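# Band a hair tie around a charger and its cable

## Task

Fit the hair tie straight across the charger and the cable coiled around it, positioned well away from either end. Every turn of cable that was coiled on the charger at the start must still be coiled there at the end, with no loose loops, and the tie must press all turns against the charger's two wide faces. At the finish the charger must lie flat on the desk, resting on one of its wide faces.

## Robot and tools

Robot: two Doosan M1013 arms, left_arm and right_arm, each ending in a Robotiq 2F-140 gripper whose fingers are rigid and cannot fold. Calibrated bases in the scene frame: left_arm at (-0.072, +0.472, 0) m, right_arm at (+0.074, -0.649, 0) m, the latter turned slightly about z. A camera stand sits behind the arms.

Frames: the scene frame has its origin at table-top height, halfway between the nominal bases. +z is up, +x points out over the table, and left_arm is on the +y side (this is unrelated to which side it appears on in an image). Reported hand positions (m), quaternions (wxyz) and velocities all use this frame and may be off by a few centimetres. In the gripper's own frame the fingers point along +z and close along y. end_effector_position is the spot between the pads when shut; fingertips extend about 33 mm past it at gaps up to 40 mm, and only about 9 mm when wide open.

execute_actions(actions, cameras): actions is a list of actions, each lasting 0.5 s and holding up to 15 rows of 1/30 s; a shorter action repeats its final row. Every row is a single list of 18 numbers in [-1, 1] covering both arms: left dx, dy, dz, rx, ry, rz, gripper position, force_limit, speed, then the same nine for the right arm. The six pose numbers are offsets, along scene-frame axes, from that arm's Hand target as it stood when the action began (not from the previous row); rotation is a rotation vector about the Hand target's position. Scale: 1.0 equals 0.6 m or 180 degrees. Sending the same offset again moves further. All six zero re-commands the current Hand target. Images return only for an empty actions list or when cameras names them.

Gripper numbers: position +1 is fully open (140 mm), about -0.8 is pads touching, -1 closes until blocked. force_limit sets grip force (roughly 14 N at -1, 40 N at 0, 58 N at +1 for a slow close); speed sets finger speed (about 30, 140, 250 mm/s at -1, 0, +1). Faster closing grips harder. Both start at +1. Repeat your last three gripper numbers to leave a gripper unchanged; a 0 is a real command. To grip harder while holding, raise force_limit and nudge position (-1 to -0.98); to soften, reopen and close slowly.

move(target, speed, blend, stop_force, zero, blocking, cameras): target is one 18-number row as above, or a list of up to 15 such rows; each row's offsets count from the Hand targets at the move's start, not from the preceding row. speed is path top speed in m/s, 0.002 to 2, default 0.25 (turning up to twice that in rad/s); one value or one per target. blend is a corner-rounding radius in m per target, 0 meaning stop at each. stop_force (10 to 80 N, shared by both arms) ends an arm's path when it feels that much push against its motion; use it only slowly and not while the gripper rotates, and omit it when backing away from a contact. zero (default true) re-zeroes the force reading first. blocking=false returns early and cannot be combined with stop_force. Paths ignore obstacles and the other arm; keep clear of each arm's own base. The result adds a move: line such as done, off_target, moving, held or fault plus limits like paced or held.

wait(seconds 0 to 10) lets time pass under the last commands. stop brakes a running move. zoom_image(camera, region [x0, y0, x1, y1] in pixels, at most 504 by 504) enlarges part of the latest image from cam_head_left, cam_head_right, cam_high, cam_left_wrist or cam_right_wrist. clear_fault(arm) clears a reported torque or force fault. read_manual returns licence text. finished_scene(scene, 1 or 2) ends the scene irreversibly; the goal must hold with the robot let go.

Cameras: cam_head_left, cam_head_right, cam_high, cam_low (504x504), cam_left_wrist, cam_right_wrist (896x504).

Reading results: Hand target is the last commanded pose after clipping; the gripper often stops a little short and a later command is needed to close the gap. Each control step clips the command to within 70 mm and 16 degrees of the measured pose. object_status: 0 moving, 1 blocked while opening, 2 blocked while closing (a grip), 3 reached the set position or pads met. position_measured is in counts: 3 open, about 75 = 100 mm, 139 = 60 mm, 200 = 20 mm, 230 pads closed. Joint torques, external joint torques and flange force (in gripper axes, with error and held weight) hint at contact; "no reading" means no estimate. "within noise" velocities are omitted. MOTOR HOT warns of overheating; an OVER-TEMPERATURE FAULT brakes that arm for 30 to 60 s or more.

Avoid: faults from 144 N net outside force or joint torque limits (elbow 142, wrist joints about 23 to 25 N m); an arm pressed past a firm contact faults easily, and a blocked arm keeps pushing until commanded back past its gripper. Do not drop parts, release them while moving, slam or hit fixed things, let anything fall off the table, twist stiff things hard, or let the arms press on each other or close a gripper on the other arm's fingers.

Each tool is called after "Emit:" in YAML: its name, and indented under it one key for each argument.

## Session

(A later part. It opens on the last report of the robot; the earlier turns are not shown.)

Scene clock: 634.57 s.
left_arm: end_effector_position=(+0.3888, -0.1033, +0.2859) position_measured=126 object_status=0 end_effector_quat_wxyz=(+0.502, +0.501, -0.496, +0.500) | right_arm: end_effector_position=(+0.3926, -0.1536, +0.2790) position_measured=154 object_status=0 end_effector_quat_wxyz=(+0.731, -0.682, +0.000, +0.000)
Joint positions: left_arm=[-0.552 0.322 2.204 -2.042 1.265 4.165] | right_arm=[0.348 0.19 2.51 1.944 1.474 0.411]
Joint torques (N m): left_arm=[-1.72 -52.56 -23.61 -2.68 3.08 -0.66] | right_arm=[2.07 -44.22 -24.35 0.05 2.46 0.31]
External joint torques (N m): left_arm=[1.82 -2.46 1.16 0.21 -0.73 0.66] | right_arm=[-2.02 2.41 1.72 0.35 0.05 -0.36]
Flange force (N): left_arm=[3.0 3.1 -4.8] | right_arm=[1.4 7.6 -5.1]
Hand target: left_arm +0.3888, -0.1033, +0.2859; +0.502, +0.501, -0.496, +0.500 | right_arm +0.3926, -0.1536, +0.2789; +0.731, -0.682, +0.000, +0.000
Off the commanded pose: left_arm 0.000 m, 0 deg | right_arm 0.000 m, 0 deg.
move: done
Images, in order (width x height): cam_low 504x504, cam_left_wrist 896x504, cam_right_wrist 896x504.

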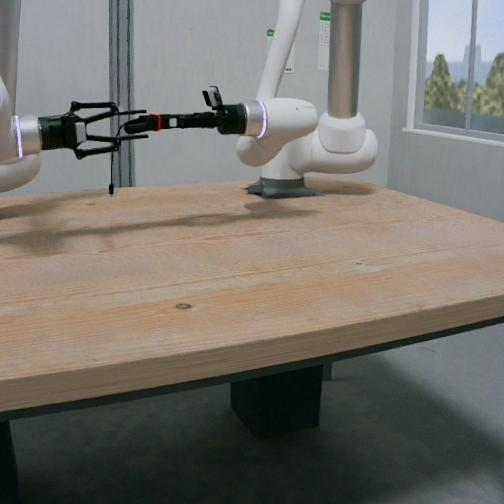

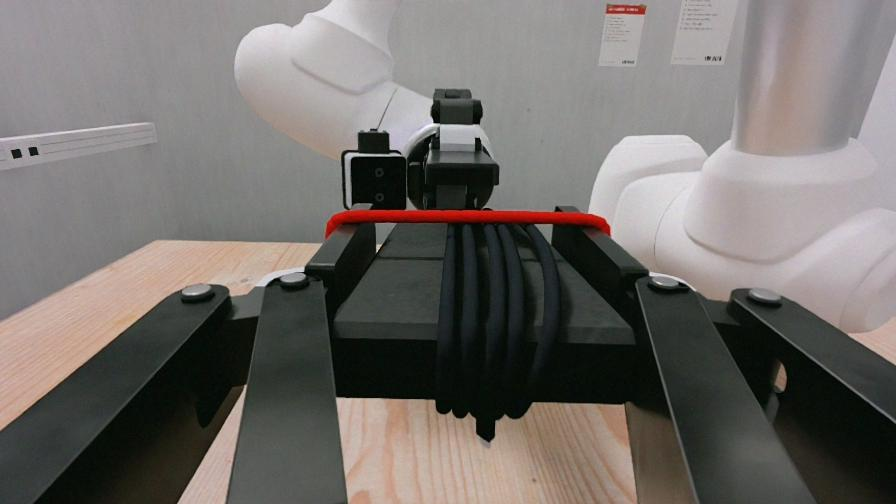

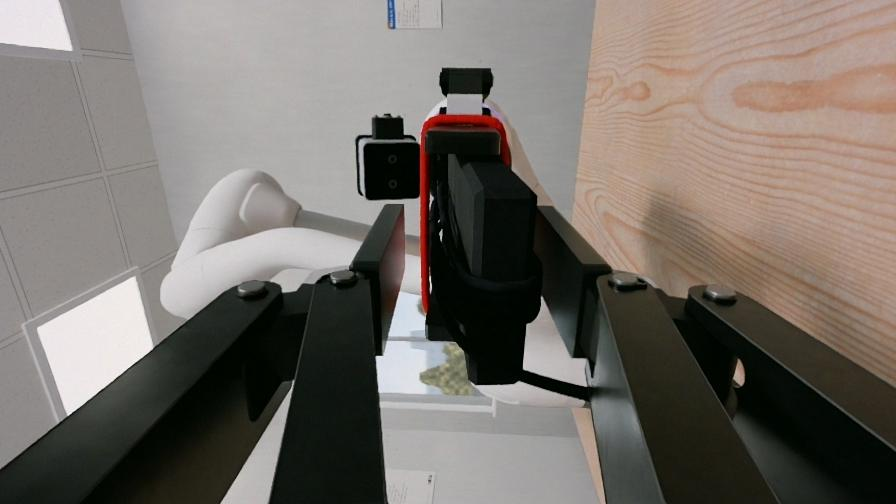

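Emit:
move:
  target:
    - [0,0,0,0,0,0,-1,-0.2,-1, 0,0.0,-0.008,0.022,0,0,-0.2,0.2,-0.5]
    - [0,0,0,0,0,0,-1,-0.2,-1, 0,0.035,-0.006,0.022,0,0,-0.2,0.2,-0.5]
  speed: 0.05
  cameras: ["cam_right_wrist","cam_left_wrist","cam_low"]

Emit:
zoom_image:
  camera: "cam_low"
  region: [60, 80, 260, 200]

Emit:
zoom_image:
  camera: "cam_right_wrist"
  region: [340, 60, 600, 420]

Scene clock: 649.00 s.
left_arm: end_effector_position=(+0.3888, -0.1033, +0.2859) position_measured=126 object_status=2 end_effector_quat_wxyz=(+0.502, +0.501, -0.496, +0.500) | right_arm: end_effector_position=(+0.3926, -0.1326, +0.2753) position_measured=154 object_status=3 end_effector_quat_wxyz=(+0.754, -0.657, +0.000, +0.000)
Joint positions: left_arm=[-0.552 0.321 2.204 -2.042 1.265 4.165] | right_arm=[0.407 0.268 2.501 2.029 1.545 0.336]
Joint torques (N m): left_arm=[-1.45 -52.63 -23.55 -2.7 3.08 -0.69] | right_arm=[2.48 -49.87 -21.88 -0.21 2.48 0.32]
External joint torques (N m): left_arm=[1.41 -2.32 1.2 0.24 -0.73 0.69] | right_arm=[-2.57 2.77 1.79 0.41 0.09 -0.36]
Flange force (N): left_arm=[2.7 3.4 -4.1] | right_arm=[1.8 7.9 -6.8]
Hand target: left_arm +0.3888, -0.1033, +0.2859; +0.502, +0.501, -0.496, +0.500 | right_arm +0.3926, -0.1326, +0.2753; +0.754, -0.657, +0.000, +0.000
Off the commanded pose: left_arm 0.000 m, 0 deg | right_arm 0.000 m, 0 deg.
move: done
Images, in order (width x height): cam_low 504x504, cam_left_wrist 896x504, cam_right_wrist 896x504.

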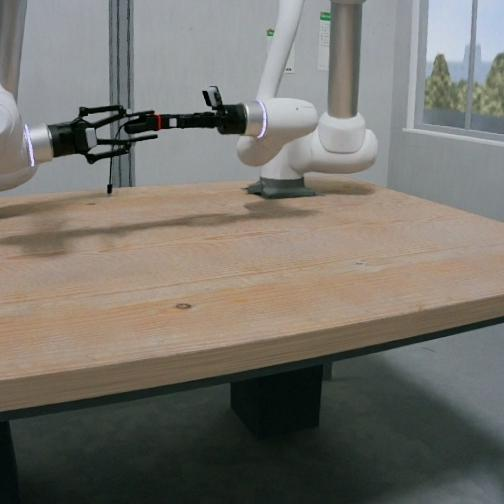

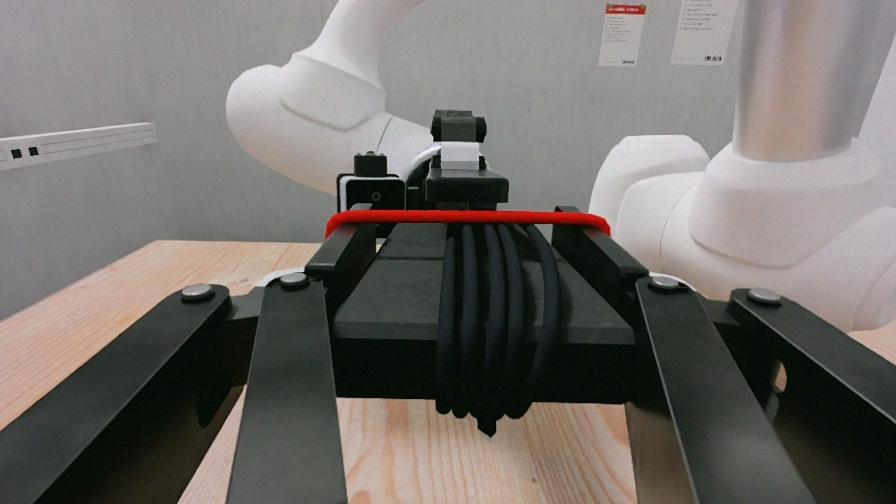

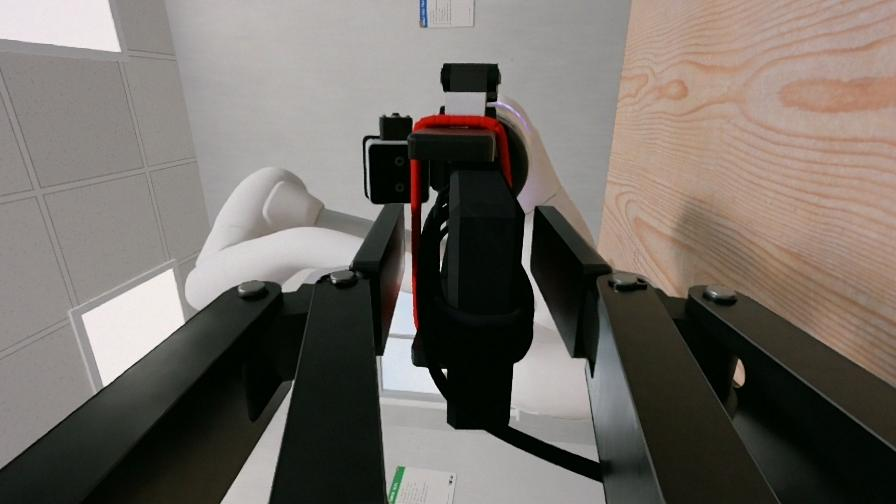

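Scaled by 2.520.

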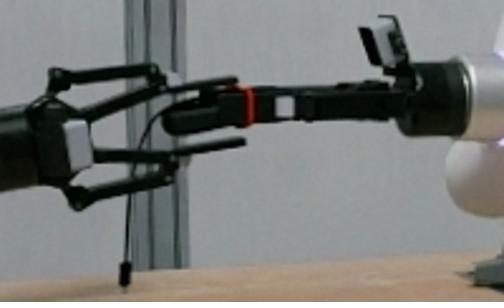

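Scaled by 1.400.

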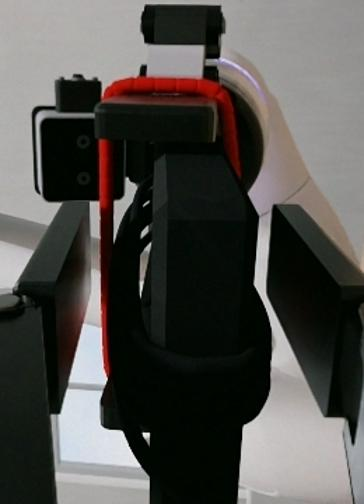

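Emit:
move:
  target:
    - [0,0,0,0,0,0,-1,-0.2,-1, 0,0.034,0.002,0,0,0,-0.2,0.2,-0.5]
  speed: 0.05
  cameras: ["cam_right_wrist","cam_left_wrist","cam_low"]

Emit:
zoom_image:
  camera: "cam_low"
  region: [60, 80, 260, 200]

Scene clock: 662.57 s.
left_arm: end_effector_position=(+0.3888, -0.1033, +0.2859) position_measured=126 object_status=2 end_effector_quat_wxyz=(+0.502, +0.501, -0.496, +0.500) | right_arm: end_effector_position=(+0.3926, -0.1122, +0.2765) position_measured=154 object_status=3 end_effector_quat_wxyz=(+0.754, -0.657, +0.000, +0.000)
Joint positions: left_arm=[-0.552 0.321 2.204 -2.042 1.265 4.165] | right_arm=[0.456 0.275 2.482 2.074 1.524 0.338]
Joint torques (N m): left_arm=[-1.43 -52.49 -23.53 -2.69 3.08 -0.69] | right_arm=[0.15 -51.21 -22.53 -0.1 2.57 0.31]
External joint torques (N m): left_arm=[1.69 -2.78 0.85 0.2 -0.72 0.69] | right_arm=[-0.36 2.98 2.23 0.25 0 -0.35]
Flange force (N): left_arm=[3.6 3.1 -4.5] | right_arm=[-1.0 8.8 -2.1]
Hand target: left_arm +0.3888, -0.1033, +0.2859; +0.502, +0.501, -0.496, +0.500 | right_arm +0.3926, -0.1122, +0.2765; +0.754, -0.657, +0.000, +0.000
Off the commanded pose: left_arm 0.000 m, 0 deg | right_arm 0.000 m, 0 deg.
move: done
Images, in order (width x height): cam_low 504x504, cam_left_wrist 896x504, cam_right_wrist 896x504.

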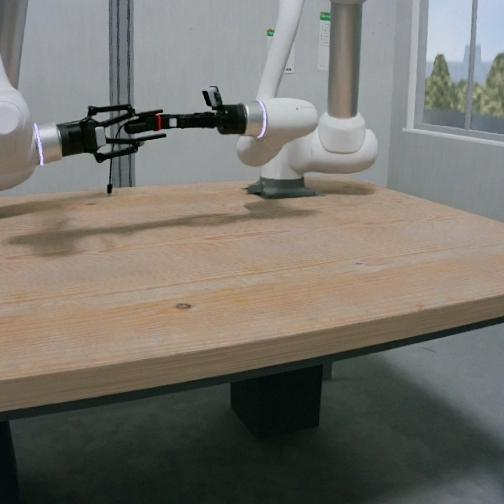

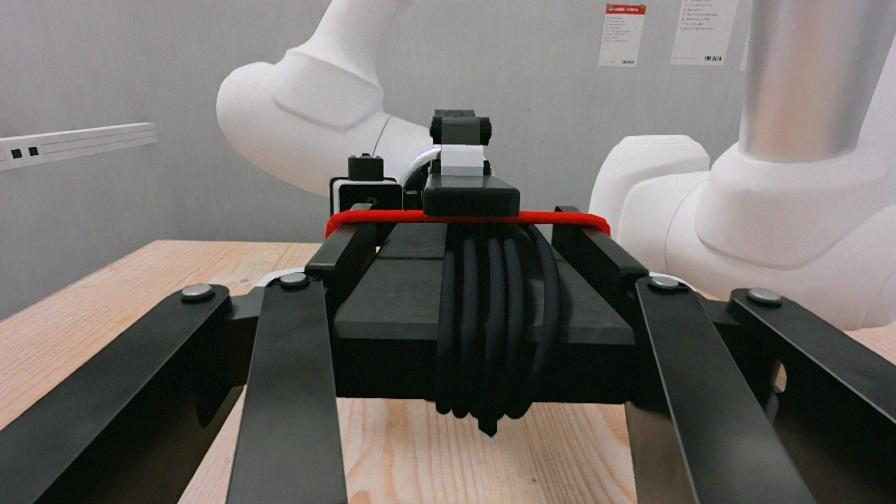

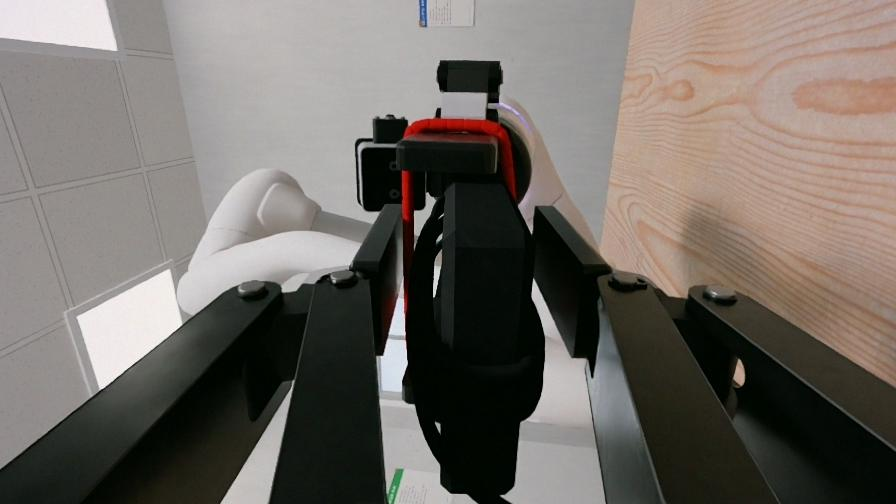

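Scaled by 2.520.

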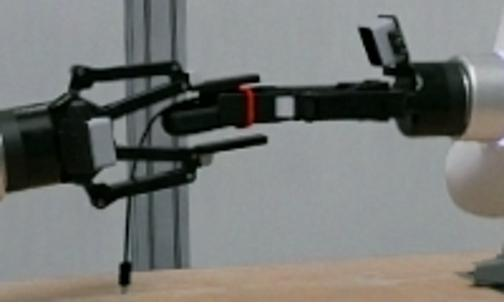

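Emit:
move:
  target: [0,0,0,0,0,0,-1,-0.2,-1, 0,0.004,0,0,0,0,-0.98,1,-1]
  speed: 0.05

Emit:
wait:
  seconds: 1.5
  cameras: ["cam_right_wrist","cam_low"]

Emit:
zoom_image:
  camera: "cam_low"
  region: [60, 80, 260, 200]

Scene clock: 669.87 s.
left_arm: end_effector_position=(+0.3888, -0.1033, +0.2859) position_measured=126 object_status=2 end_effector_quat_wxyz=(+0.502, +0.501, -0.496, +0.500) | right_arm: end_effector_position=(+0.3926, -0.1098, +0.2765) position_measured=190 object_status=0 end_effector_quat_wxyz=(+0.754, -0.657, +0.000, +0.000)
Joint positions: left_arm=[-0.552 0.321 2.204 -2.042 1.265 4.165] | right_arm=[0.462 0.277 2.479 2.079 1.521 0.338]
Joint torques (N m): left_arm=[-4.97 -55.64 -27.47 -3.42 4.54 -0.69] | right_arm=[3.76 -47.64 -21.87 -0.89 0.32 0.24]
External joint torques (N m): left_arm=[5.13 0.36 4.86 0.93 -2.17 0.69] | right_arm=[-3.74 -1 1.24 1 2.26 -0.29]
Flange force (N): left_arm=[-1.6 2.5 -11.5] | right_arm=[0.8 0.5 -10.7]
Hand target: left_arm +0.3888, -0.1033, +0.2859; +0.502, +0.501, -0.496, +0.500 | right_arm +0.3926, -0.1098, +0.2765; +0.754, -0.657, +0.000, +0.000
Off the commanded pose: left_arm 0.000 m, 0 deg | right_arm 0.000 m, 0 deg.
move: done

Scene clock: 671.37 s.
left_arm: end_effector_position=(+0.3888, -0.1033, +0.2859) position_measured=126 object_status=2 end_effector_quat_wxyz=(+0.502, +0.501, -0.496, +0.500) | right_arm: end_effector_position=(+0.3926, -0.1098, +0.2765) position_measured=190 object_status=2 end_effector_quat_wxyz=(+0.754, -0.657, +0.000, +0.000)
Joint positions: left_arm=[-0.552 0.321 2.204 -2.042 1.265 4.165] | right_arm=[0.462 0.277 2.479 2.079 1.521 0.338]
Joint torques (N m): left_arm=[-4.84 -55.38 -27.5 -3.47 4.53 -0.73] | right_arm=[3.54 -48.22 -22.06 -0.79 0.31 0.23]
External joint torques (N m): left_arm=[4.84 0.26 5.1 1 -2.17 0.73] | right_arm=[-3.62 -0.07 1.53 0.91 2.26 -0.28]
Flange force (N): left_arm=[-1.6 3.3 -11.4] | right_arm=[1.0 2.8 -10.7]
Hand target: left_arm +0.3888, -0.1033, +0.2859; +0.502, +0.501, -0.496, +0.500 | right_arm +0.3926, -0.1098, +0.2765; +0.754, -0.657, +0.000, +0.000
Tool commands: left_gripper/position=-1.0 left_gripper/force_limit=-0.2 left_gripper/speed=-1.0 right_gripper/position=-0.98 right_gripper/force_limit=+1.0 right_gripper/speed=-1.0
Off the commanded pose: left_arm 0.000 m, 0 deg | right_arm 0.000 m, 0 deg.
wait: 1.50 s; at rest by 0.17 s
Images, in order (width x height): cam_low 504x504, cam_right_wrist 896x504.

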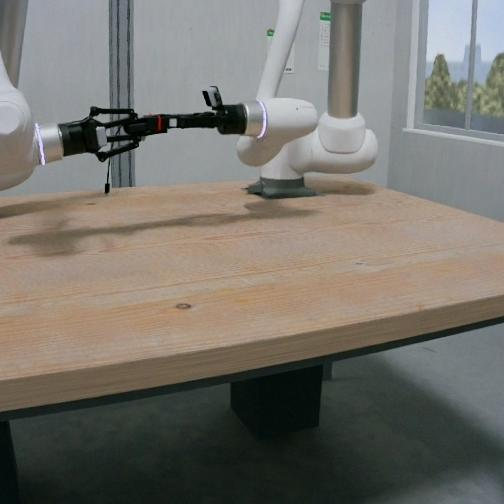

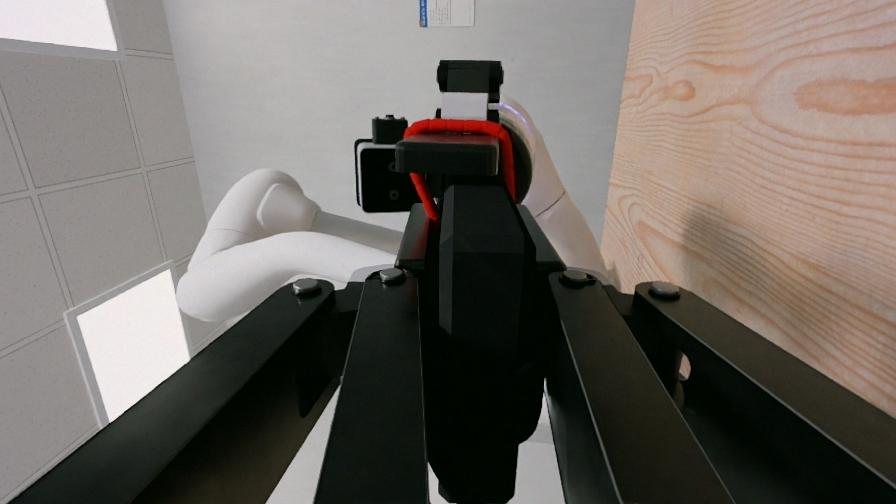

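Scaled by 2.520.

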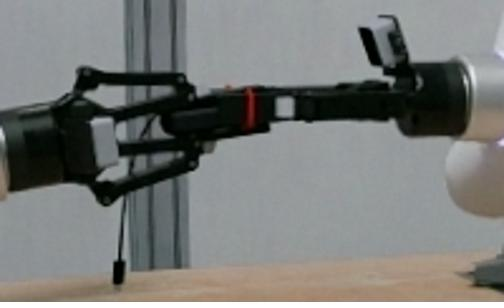

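Emit:
move:
  target:
    - [0,0,0,0,0,0,0.06,0.25,-1, 0,0,0,0,0,0,-0.98,1,-1]
    - [0,0.05,0,0,0,0,0.06,0.25,-1, 0,0,0,0,0,0,-0.98,1,-1]
  speed: 0.04
  cameras: ["cam_left_wrist","cam_right_wrist","cam_low"]

Emit:
zoom_image:
  camera: "cam_low"
  region: [60, 80, 260, 200]

Scene clock: 681.07 s.
left_arm: end_effector_position=(+0.3888, -0.0733, +0.2859) position_measured=122 object_status=3 end_effector_quat_wxyz=(+0.502, +0.501, -0.496, +0.500) | right_arm: end_effector_position=(+0.3926, -0.1098, +0.2765) position_measured=190 object_status=2 end_effector_quat_wxyz=(+0.754, -0.657, +0.000, +0.000)
Joint positions: left_arm=[-0.502 0.306 2.229 -1.999 1.296 4.161] | right_arm=[0.462 0.277 2.479 2.079 1.521 0.338]
Joint torques (N m): left_arm=[4.96 -53.22 -22.66 -3 4.29 -0.68] | right_arm=[-1.27 -49.65 -18.49 -0.6 1.72 0.31]
External joint torques (N m): left_arm=[-5.1 0.27 0.74 0.61 -1.94 0.68] | right_arm=[1.21 0.91 -2.06 0.73 0.86 -0.36]
Flange force (N): left_arm=[-0.2 6.2 9.6] | right_arm=[1.2 4.4 5.5]
Hand target: left_arm +0.3888, -0.0733, +0.2859; +0.502, +0.501, -0.496, +0.500 | right_arm +0.3926, -0.1098, +0.2765; +0.754, -0.657, +0.000, +0.000
Off the commanded pose: left_arm 0.000 m, 0 deg | right_arm 0.000 m, 0 deg.
move: done
Images, in order (width x height): cam_low 504x504, cam_left_wrist 896x504, cam_right_wrist 896x504.

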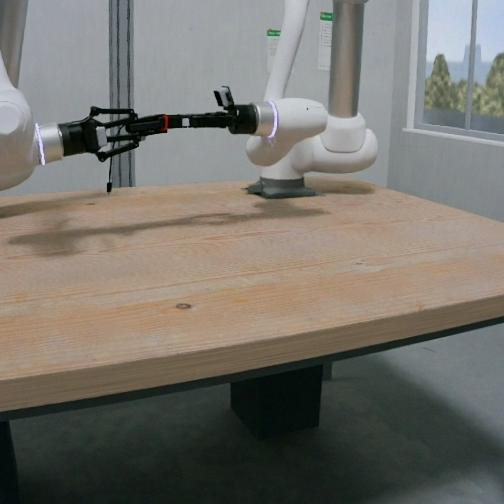

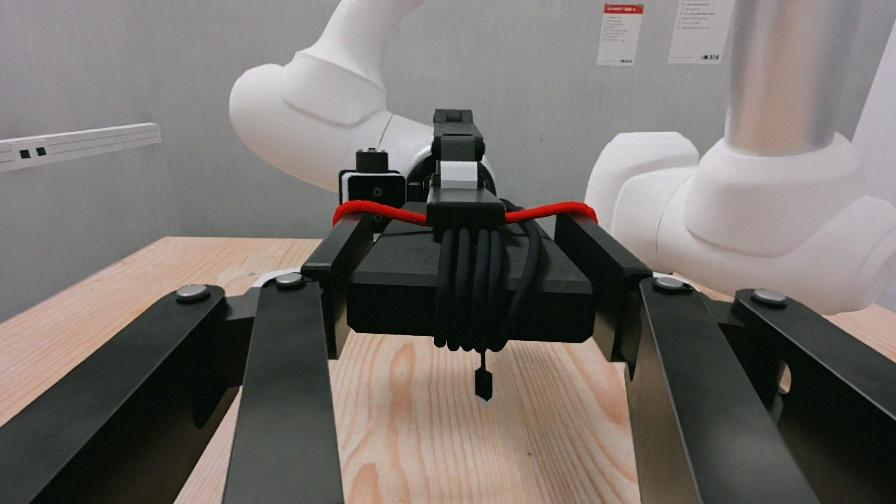

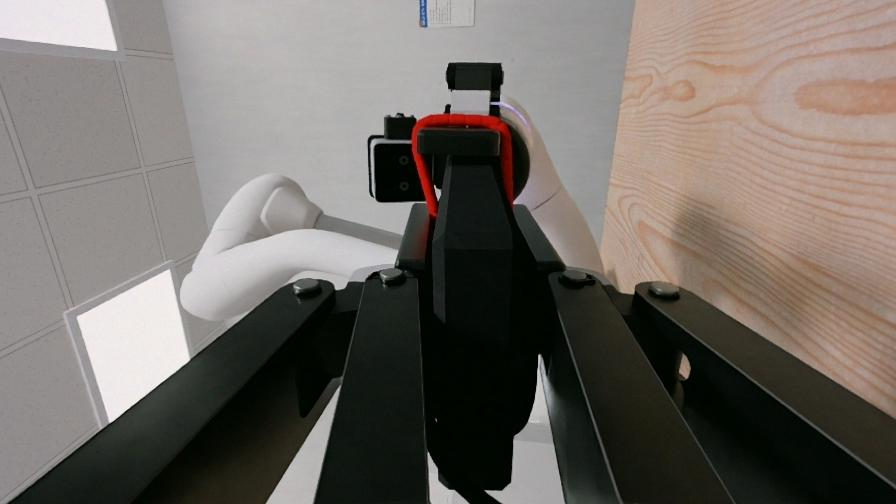

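Scaled by 2.520.

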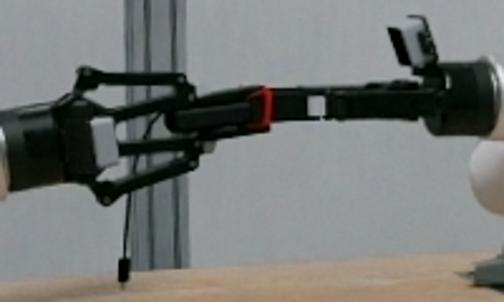

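Emit:
move:
  target: [0,0.045,0,0,0,0,0.06,0.25,-1, 0,0,0,0,0,0,-0.98,1,-1]
  speed: 0.04
  cameras: ["cam_left_wrist","cam_right_wrist","cam_low"]

Emit:
zoom_image:
  camera: "cam_left_wrist"
  region: [300, 160, 640, 400]

Scene clock: 687.33 s.
left_arm: end_effector_position=(+0.3888, -0.0463, +0.2859) position_measured=122 object_status=3 end_effector_quat_wxyz=(+0.502, +0.501, -0.496, +0.500) | right_arm: end_effector_position=(+0.3927, -0.1098, +0.2765) position_measured=190 object_status=2 end_effector_quat_wxyz=(+0.754, -0.657, +0.000, +0.000)
Joint positions: left_arm=[-0.454 0.294 2.249 -1.959 1.323 4.157] | right_arm=[0.462 0.277 2.479 2.079 1.521 0.338]
Joint torques (N m): left_arm=[-1.2 -46.92 -21.03 -2.2 2.31 -0.68] | right_arm=[2.06 -52.86 -23.09 -0.16 3.58 0.34]
External joint torques (N m): left_arm=[1.15 -4.34 -0.42 -0.1 0.03 0.68] | right_arm=[-1.95 4.45 2.74 0.25 -1.01 -0.39]
Flange force (N): left_arm=[6.1 3.6 -3.5] | right_arm=[1.3 10.9 -4.8]
Hand target: left_arm +0.3888, -0.0463, +0.2859; +0.502, +0.501, -0.496, +0.500 | right_arm +0.3926, -0.1098, +0.2765; +0.754, -0.657, +0.000, +0.000
Off the commanded pose: left_arm 0.000 m, 0 deg | right_arm 0.000 m, 0 deg.
move: done
Images, in order (width x height): cam_low 504x504, cam_left_wrist 896x504, cam_right_wrist 896x504.

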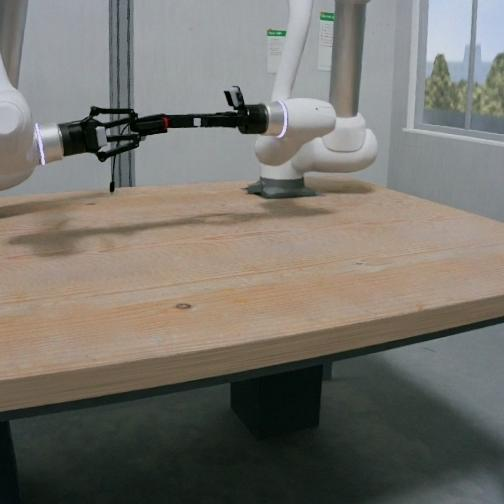

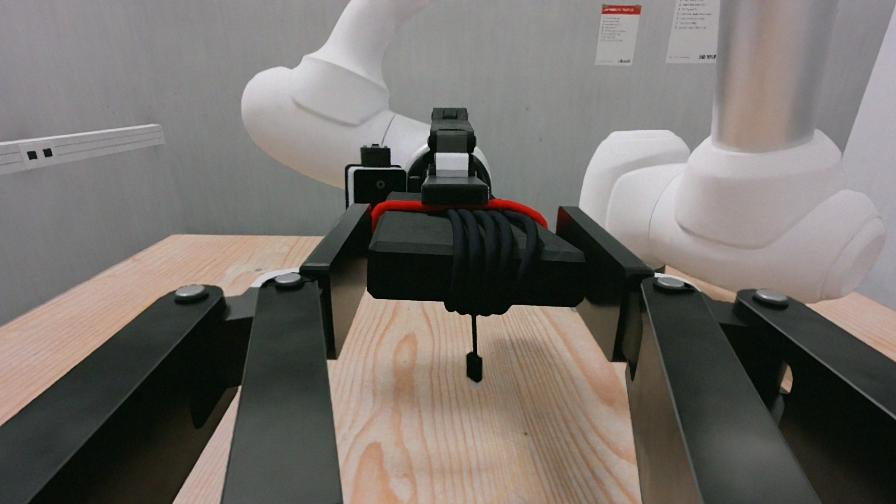

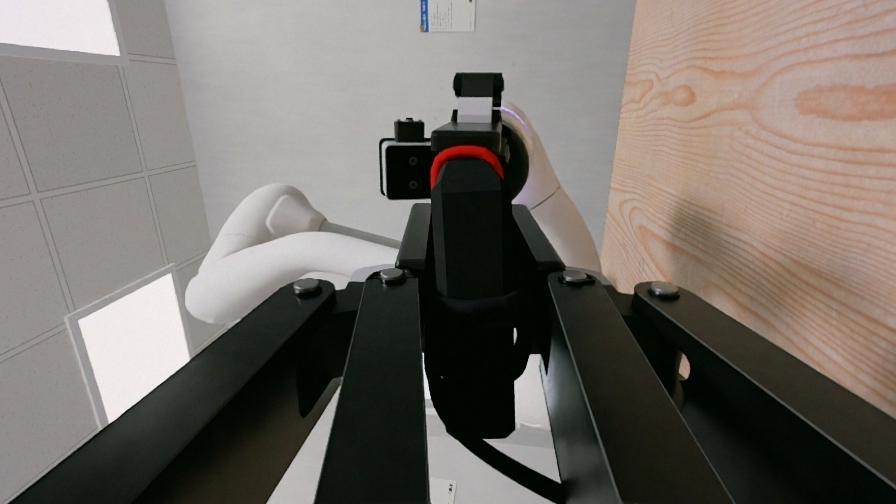

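Scaled by 1.482.

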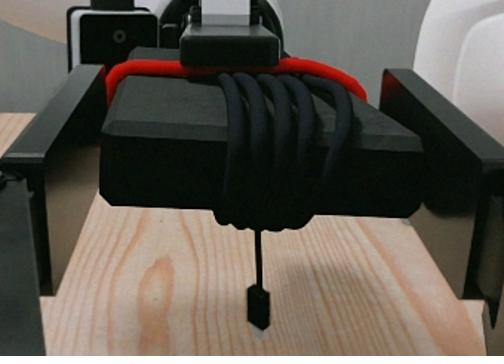

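Emit:
move:
  target: [0,-0.04,0,0,0,0,0.05,0.25,-1, 0,0,0,0,0,0,-0.98,1,-1]
  speed: 0.03
  cameras: ["cam_left_wrist","cam_right_wrist"]

Emit:
zoom_image:
  camera: "cam_left_wrist"
  region: [300, 160, 640, 400]

Scene clock: 692.40 s.
left_arm: end_effector_position=(+0.3888, -0.0702, +0.2859) position_measured=123 object_status=3 end_effector_quat_wxyz=(+0.502, +0.501, -0.496, +0.500) | right_arm: end_effector_position=(+0.3926, -0.1098, +0.2765) position_measured=190 object_status=2 end_effector_quat_wxyz=(+0.754, -0.657, +0.000, +0.000)
Joint positions: left_arm=[-0.496 0.305 2.231 -1.995 1.299 4.16] | right_arm=[0.462 0.277 2.479 2.079 1.521 0.338]
Joint torques (N m): left_arm=[-3.53 -48.5 -22.82 -2.26 2.45 -0.73] | right_arm=[3.57 -51.98 -23.98 -0.26 3.15 0.31]
External joint torques (N m): left_arm=[3.61 -4.54 0.94 -0.12 -0.1 0.73] | right_arm=[-3.45 3.03 3.53 0.38 -0.56 -0.35]
Flange force (N): left_arm=[5.7 3.7 -8.8] | right_arm=[0.8 7.6 -9.6]
Hand target: left_arm +0.3888, -0.0703, +0.2859; +0.502, +0.501, -0.496, +0.500 | right_arm +0.3926, -0.1098, +0.2765; +0.754, -0.657, +0.000, +0.000
Off the commanded pose: left_arm 0.000 m, 0 deg | right_arm 0.000 m, 0 deg.
move: done
Images, in order (width x height): cam_left_wrist 896x504, cam_right_wrist 896x504.

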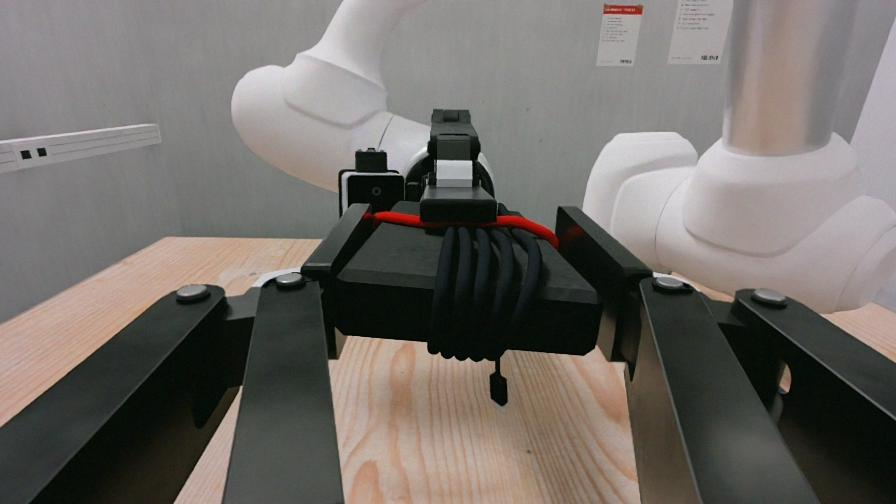

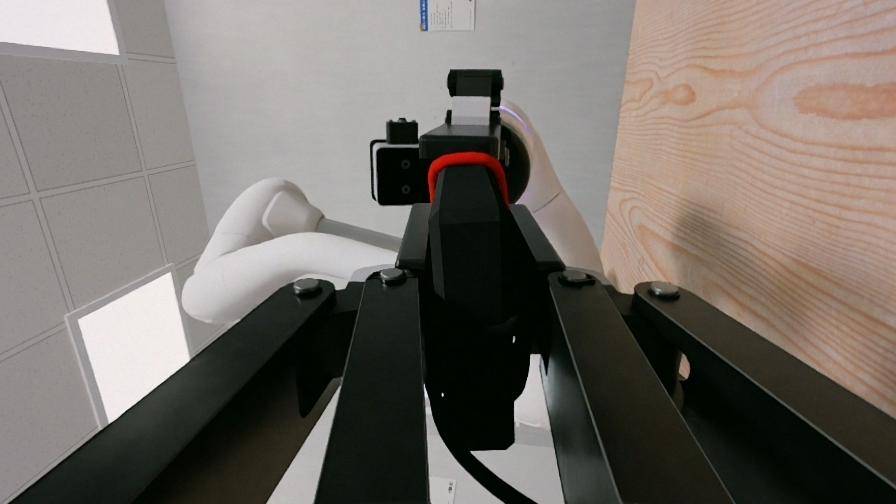

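Scaled by 1.482.

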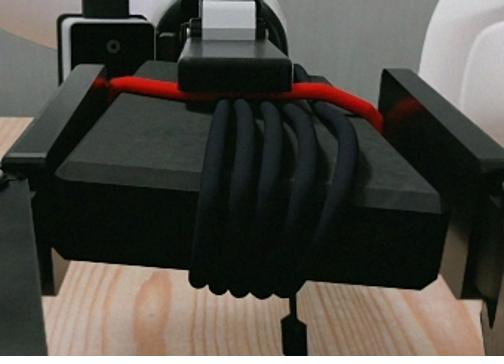

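Emit:
move:
  target:
    - [0,0.045,0,0,0,0,0.05,0.25,-1, 0,0,0,0,0,0,-0.98,1,-1]
    - [0.006,0.045,0,0,0,0,0.04,0.25,-1, 0,0,0,0,0,0,-0.98,1,-1]
    - [0.006,-0.005,0,0,0,0,0.04,0.25,-1, 0,0,0,0,0,0,-0.98,1,-1]
  speed: 0.04
  cameras: ["cam_left_wrist","cam_right_wrist"]

Emit:
zoom_image:
  camera: "cam_left_wrist"
  region: [300, 160, 640, 400]

Scene clock: 699.30 s.
left_arm: end_effector_position=(+0.3924, -0.0732, +0.2859) position_measured=124 object_status=3 end_effector_quat_wxyz=(+0.502, +0.501, -0.496, +0.500) | right_arm: end_effector_position=(+0.3926, -0.1098, +0.2765) position_measured=190 object_status=2 end_effector_quat_wxyz=(+0.754, -0.657, +0.000, +0.000)
Joint positions: left_arm=[-0.498 0.31 2.223 -1.995 1.297 4.158] | right_arm=[0.462 0.277 2.479 2.079 1.521 0.338]
Joint torques (N m): left_arm=[-6.22 -47.94 -24.89 -2.88 1.93 -0.63] | right_arm=[6.15 -52.31 -25.06 -0.71 3.16 0.32]
External joint torques (N m): left_arm=[6.21 -5.48 2.92 0.49 0.42 0.63] | right_arm=[-6.12 3.95 4.65 0.81 -0.59 -0.37]
Flange force (N): left_arm=[6.4 4.8 -16.7] | right_arm=[2.6 9.4 -15.7]
Hand target: left_arm +0.3924, -0.0733, +0.2859; +0.502, +0.501, -0.496, +0.500 | right_arm +0.3926, -0.1098, +0.2765; +0.754, -0.657, +0.000, +0.000
Off the commanded pose: left_arm 0.000 m, 0 deg | right_arm 0.000 m, 0 deg.
move: done
Images, in order (width x height): cam_left_wrist 896x504, cam_right_wrist 896x504.

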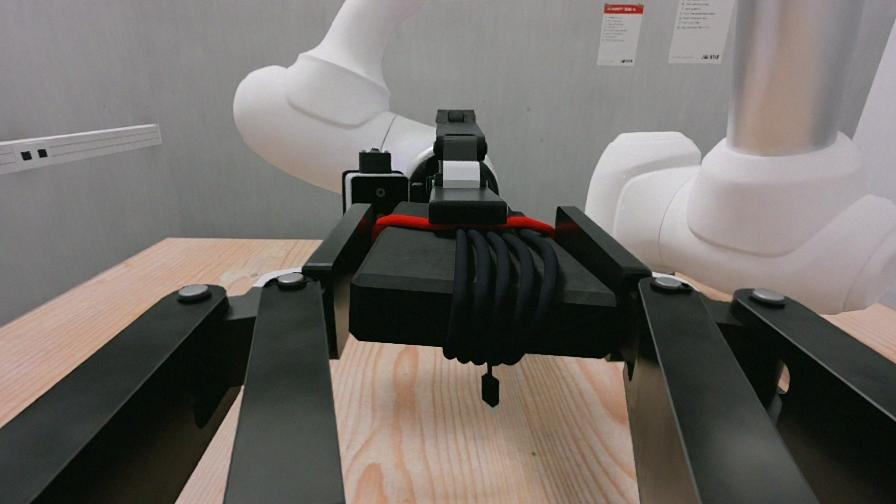

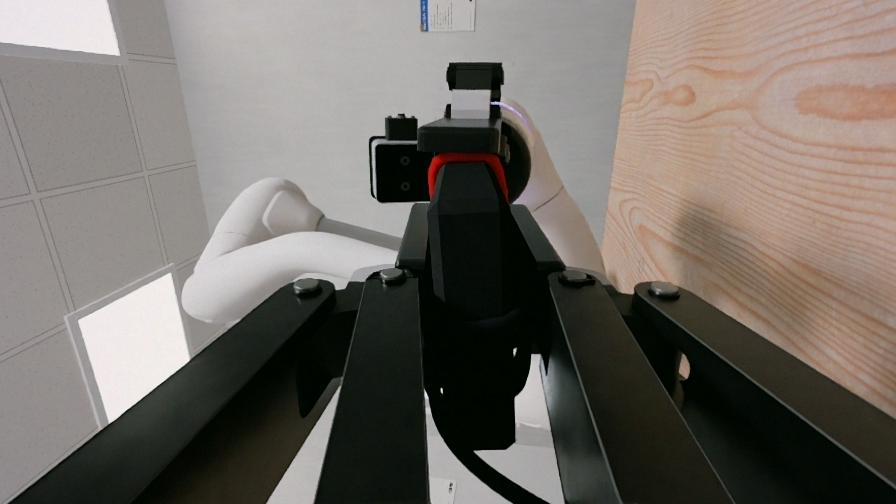

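Scaled by 1.482.

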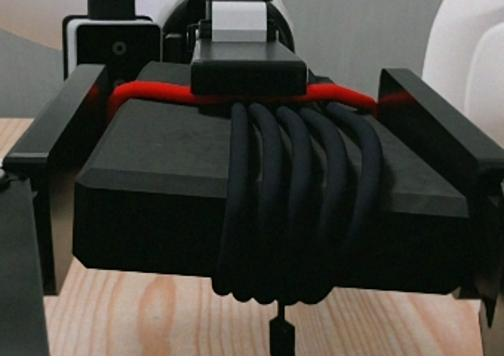

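Emit:
move:
  target:
    - [0,0.2,0,0,0,0,0.15,0.25,-1, 0,0,0,0,0,0,-0.98,1,-1]
    - [0,0.2,0.25,0.3,0,0,0.15,0.25,-1, 0,0,0,0,0,0,-0.98,1,-1]
    - [0,0.06,0.24,0.5,0,0,0.15,0.25,-1, 0,0,0,0,0,0,-0.98,1,-1]
  blend: [0.03,0.03,0]
  speed: 0.35
  cameras: ["cam_left_wrist","cam_right_wrist","cam_low"]

Emit:
zoom_image:
  camera: "cam_low"
  region: [60, 40, 260, 200]

Scene clock: 713.27 s.
left_arm: end_effector_position=(+0.3924, -0.0372, +0.4300) position_measured=110 object_status=3 end_effector_quat_wxyz=(+0.000, +0.709, -0.705, +0.003) | right_arm: end_effector_position=(+0.3926, -0.1098, +0.2765) position_measured=190 object_status=2 end_effector_quat_wxyz=(+0.754, -0.657, +0.000, +0.000)
Joint positions: left_arm=[-0.881 0.207 1.358 0 1.571 2.254] | right_arm=[0.462 0.277 2.479 2.079 1.521 0.338]
Joint torques (N m): left_arm=[-1.4 -58.96 -42.32 4.69 -0.24 -0.67] | right_arm=[1.53 -52.77 -23.52 0.12 3.46 0.32]
External joint torques (N m): left_arm=[1.59 -4 0.58 -0.43 0.18 0.67] | right_arm=[-1.7 4.31 2.89 0.01 -0.88 -0.37]
Flange force (N): left_arm=[-7.8 2.6 0.7] | right_arm=[1.0 10.6 -5.1]
Hand target: left_arm +0.3924, -0.0373, +0.4299; +0.000, +0.709, -0.705, +0.003 | right_arm +0.3926, -0.1098, +0.2765; +0.754, -0.657, +0.000, +0.000
Off the commanded pose: left_arm 0.000 m, 0 deg | right_arm 0.000 m, 0 deg.
move: done
Images, in order (width x height): cam_low 504x504, cam_left_wrist 896x504, cam_right_wrist 896x504.

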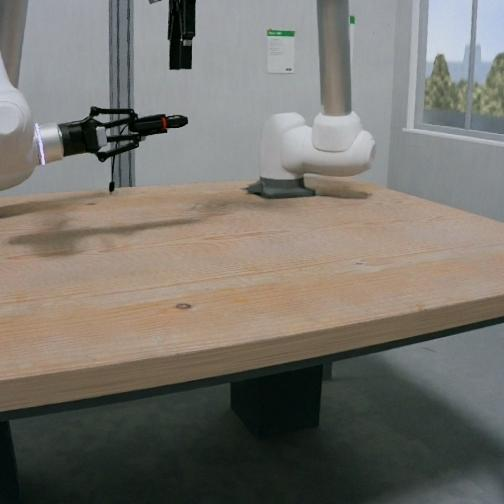

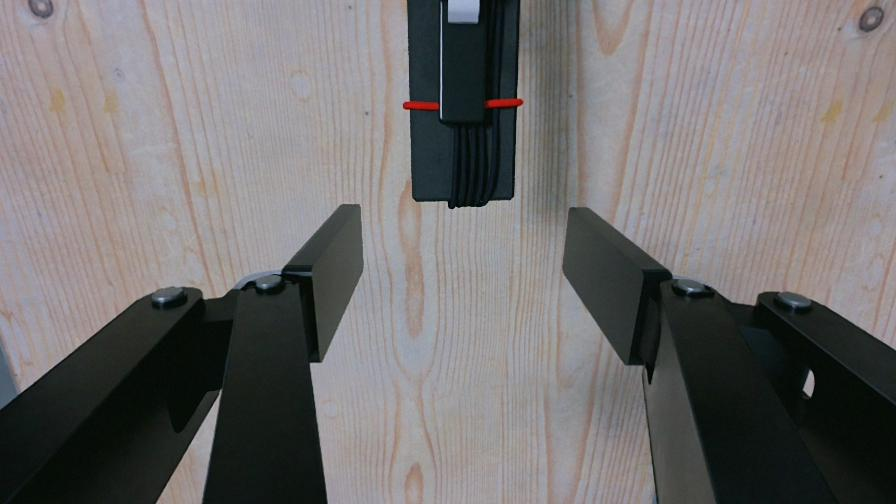

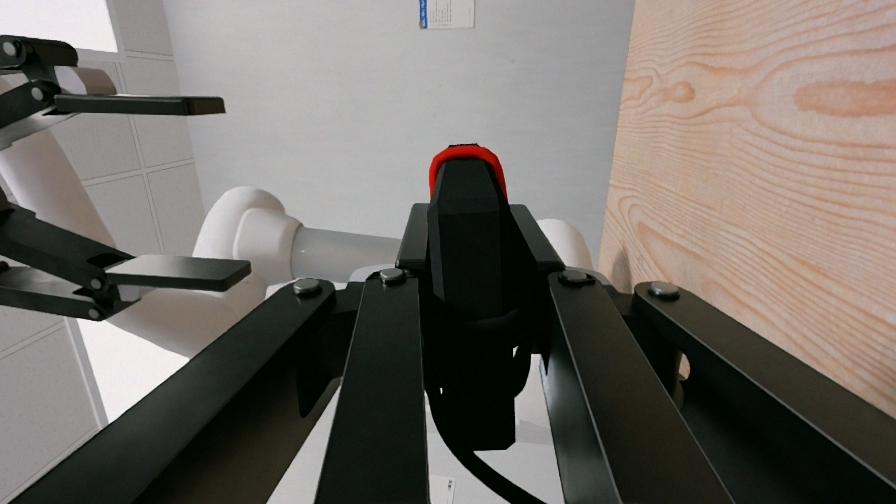

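Scaled by 2.520.

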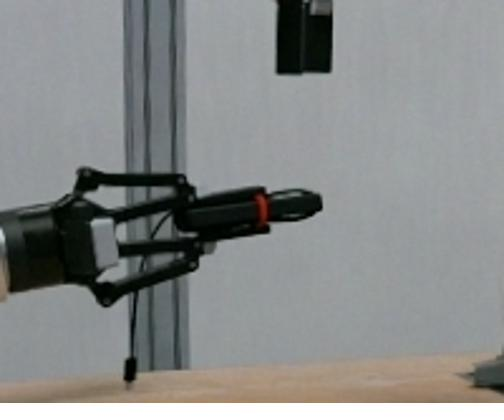

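Emit:
move:
  target: [0,-0.02,-0.15,0,0,0,0.15,0.25,-1, 0,0,0,-0.044,0,0,-0.98,1,-1]
  speed: 0.15
  cameras: ["cam_left_wrist","cam_low"]

Emit:
zoom_image:
  camera: "cam_low"
  region: [60, 40, 260, 200]

Scene clock: 725.87 s.
left_arm: end_effector_position=(+0.3924, -0.0493, +0.3400) position_measured=110 object_status=3 end_effector_quat_wxyz=(+0.000, +0.709, -0.705, +0.003) | right_arm: end_effector_position=(+0.3927, -0.1098, +0.2765) position_measured=190 object_status=2 end_effector_quat_wxyz=(+0.707, -0.707, +0.000, +0.000)
Joint positions: left_arm=[-0.892 0.232 1.489 0 1.415 2.243] | right_arm=[0.455 0.168 2.461 2.002 1.339 0.462]
Joint torques (N m): left_arm=[-1.37 -60.68 -42.06 4.69 -0.2 -0.71] | right_arm=[1.57 -46.26 -28.25 0.09 3.12 0.56]
External joint torques (N m): left_arm=[1.68 -4.7 0.61 -0.46 0.14 0.71] | right_arm=[-1.58 3.8 3.02 0.22 -0.65 -0.61]
Flange force (N): left_arm=[-8.7 3.1 -0.5] | right_arm=[0.7 11.2 -2.6]
Hand target: left_arm +0.3924, -0.0493, +0.3399; +0.000, +0.709, -0.705, +0.003 | right_arm +0.3926, -0.1098, +0.2765; +0.707, -0.707, +0.000, +0.000
Off the commanded pose: left_arm 0.000 m, 0 deg | right_arm 0.000 m, 0 deg.
move: done
Images, in order (width x height): cam_low 504x504, cam_left_wrist 896x504.

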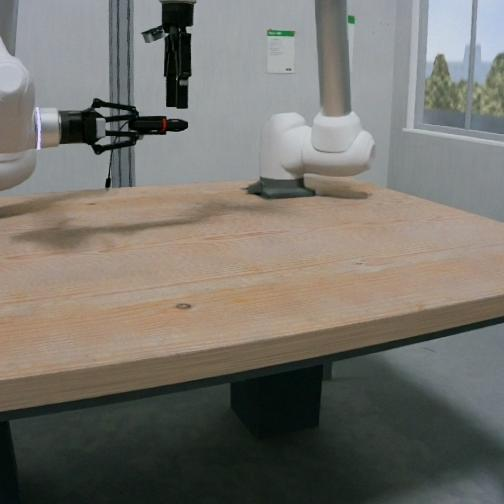

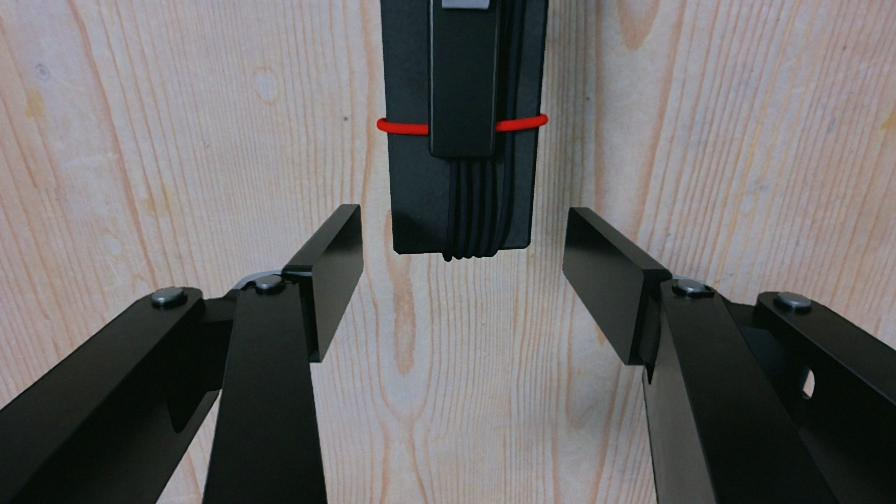

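Scaled by 2.520.

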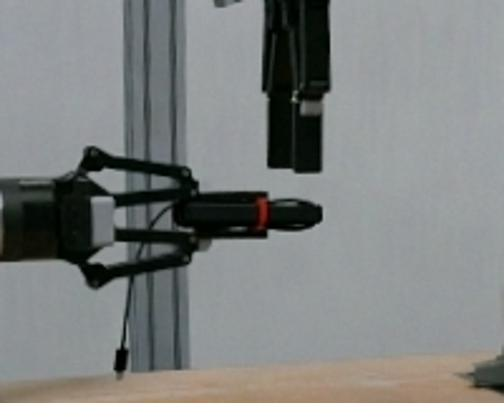

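Emit:
move:
  target: [0,0,-0.067,0,0,0,0.15,0.25,-1,0,0,0,0,0,0,-0.98,1,-1]
  speed: 0.06
  cameras: ["cam_left_wrist","cam_low"]

Scene clock: 739.17 s.
left_arm: end_effector_position=(+0.3924, -0.0493, +0.2998) position_measured=110 object_status=3 end_effector_quat_wxyz=(+0.000, +0.709, -0.705, +0.003) | right_arm: end_effector_position=(+0.3926, -0.1098, +0.2765) position_measured=190 object_status=2 end_effector_quat_wxyz=(+0.707, -0.707, +0.000, +0.000)
Joint positions: left_arm=[-0.892 0.244 1.547 0 1.345 2.243] | right_arm=[0.455 0.168 2.461 2.002 1.339 0.462]
Joint torques (N m): left_arm=[-1.65 -61.22 -40.26 4.63 0.06 -0.68] | right_arm=[1.95 -46.4 -28.42 0.39 3.32 0.34]
External joint torques (N m): left_arm=[1.48 -4.64 -0.63 -0.48 -0.12 0.68] | right_arm=[-2.02 4.36 3.4 -0.08 -0.86 -0.38]
Flange force (N): left_arm=[-6.5 1.6 -2.3] | right_arm=[1.7 11.6 -4.0]
Hand target: left_arm +0.3924, -0.0493, +0.2997; +0.000, +0.709, -0.705, +0.003 | right_arm +0.3926, -0.1098, +0.2765; +0.707, -0.707, +0.000, +0.000
Off the commanded pose: left_arm 0.000 m, 0 deg | right_arm 0.000 m, 0 deg.
move: done
Images, in order (width x height): cam_low 504x504, cam_left_wrist 896x504.

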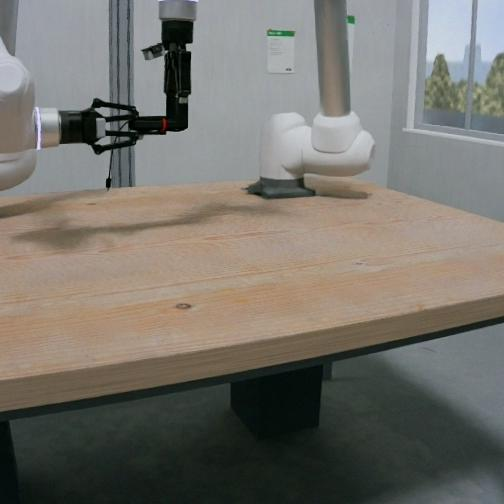

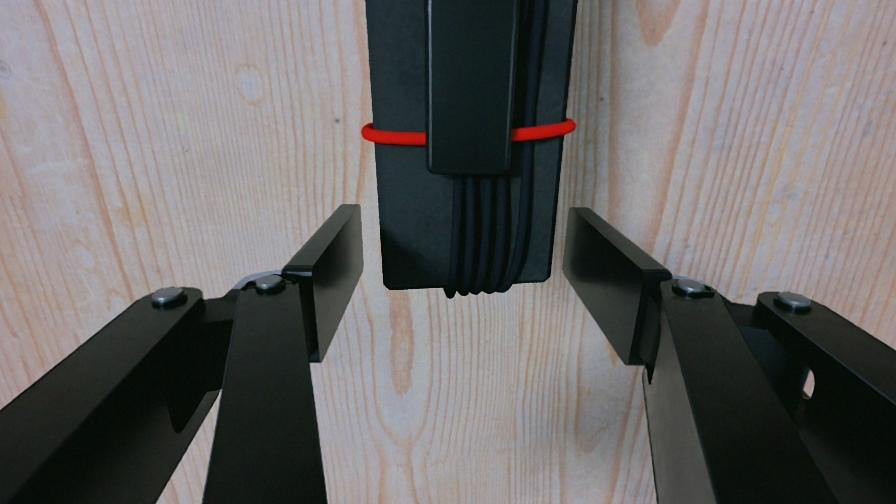

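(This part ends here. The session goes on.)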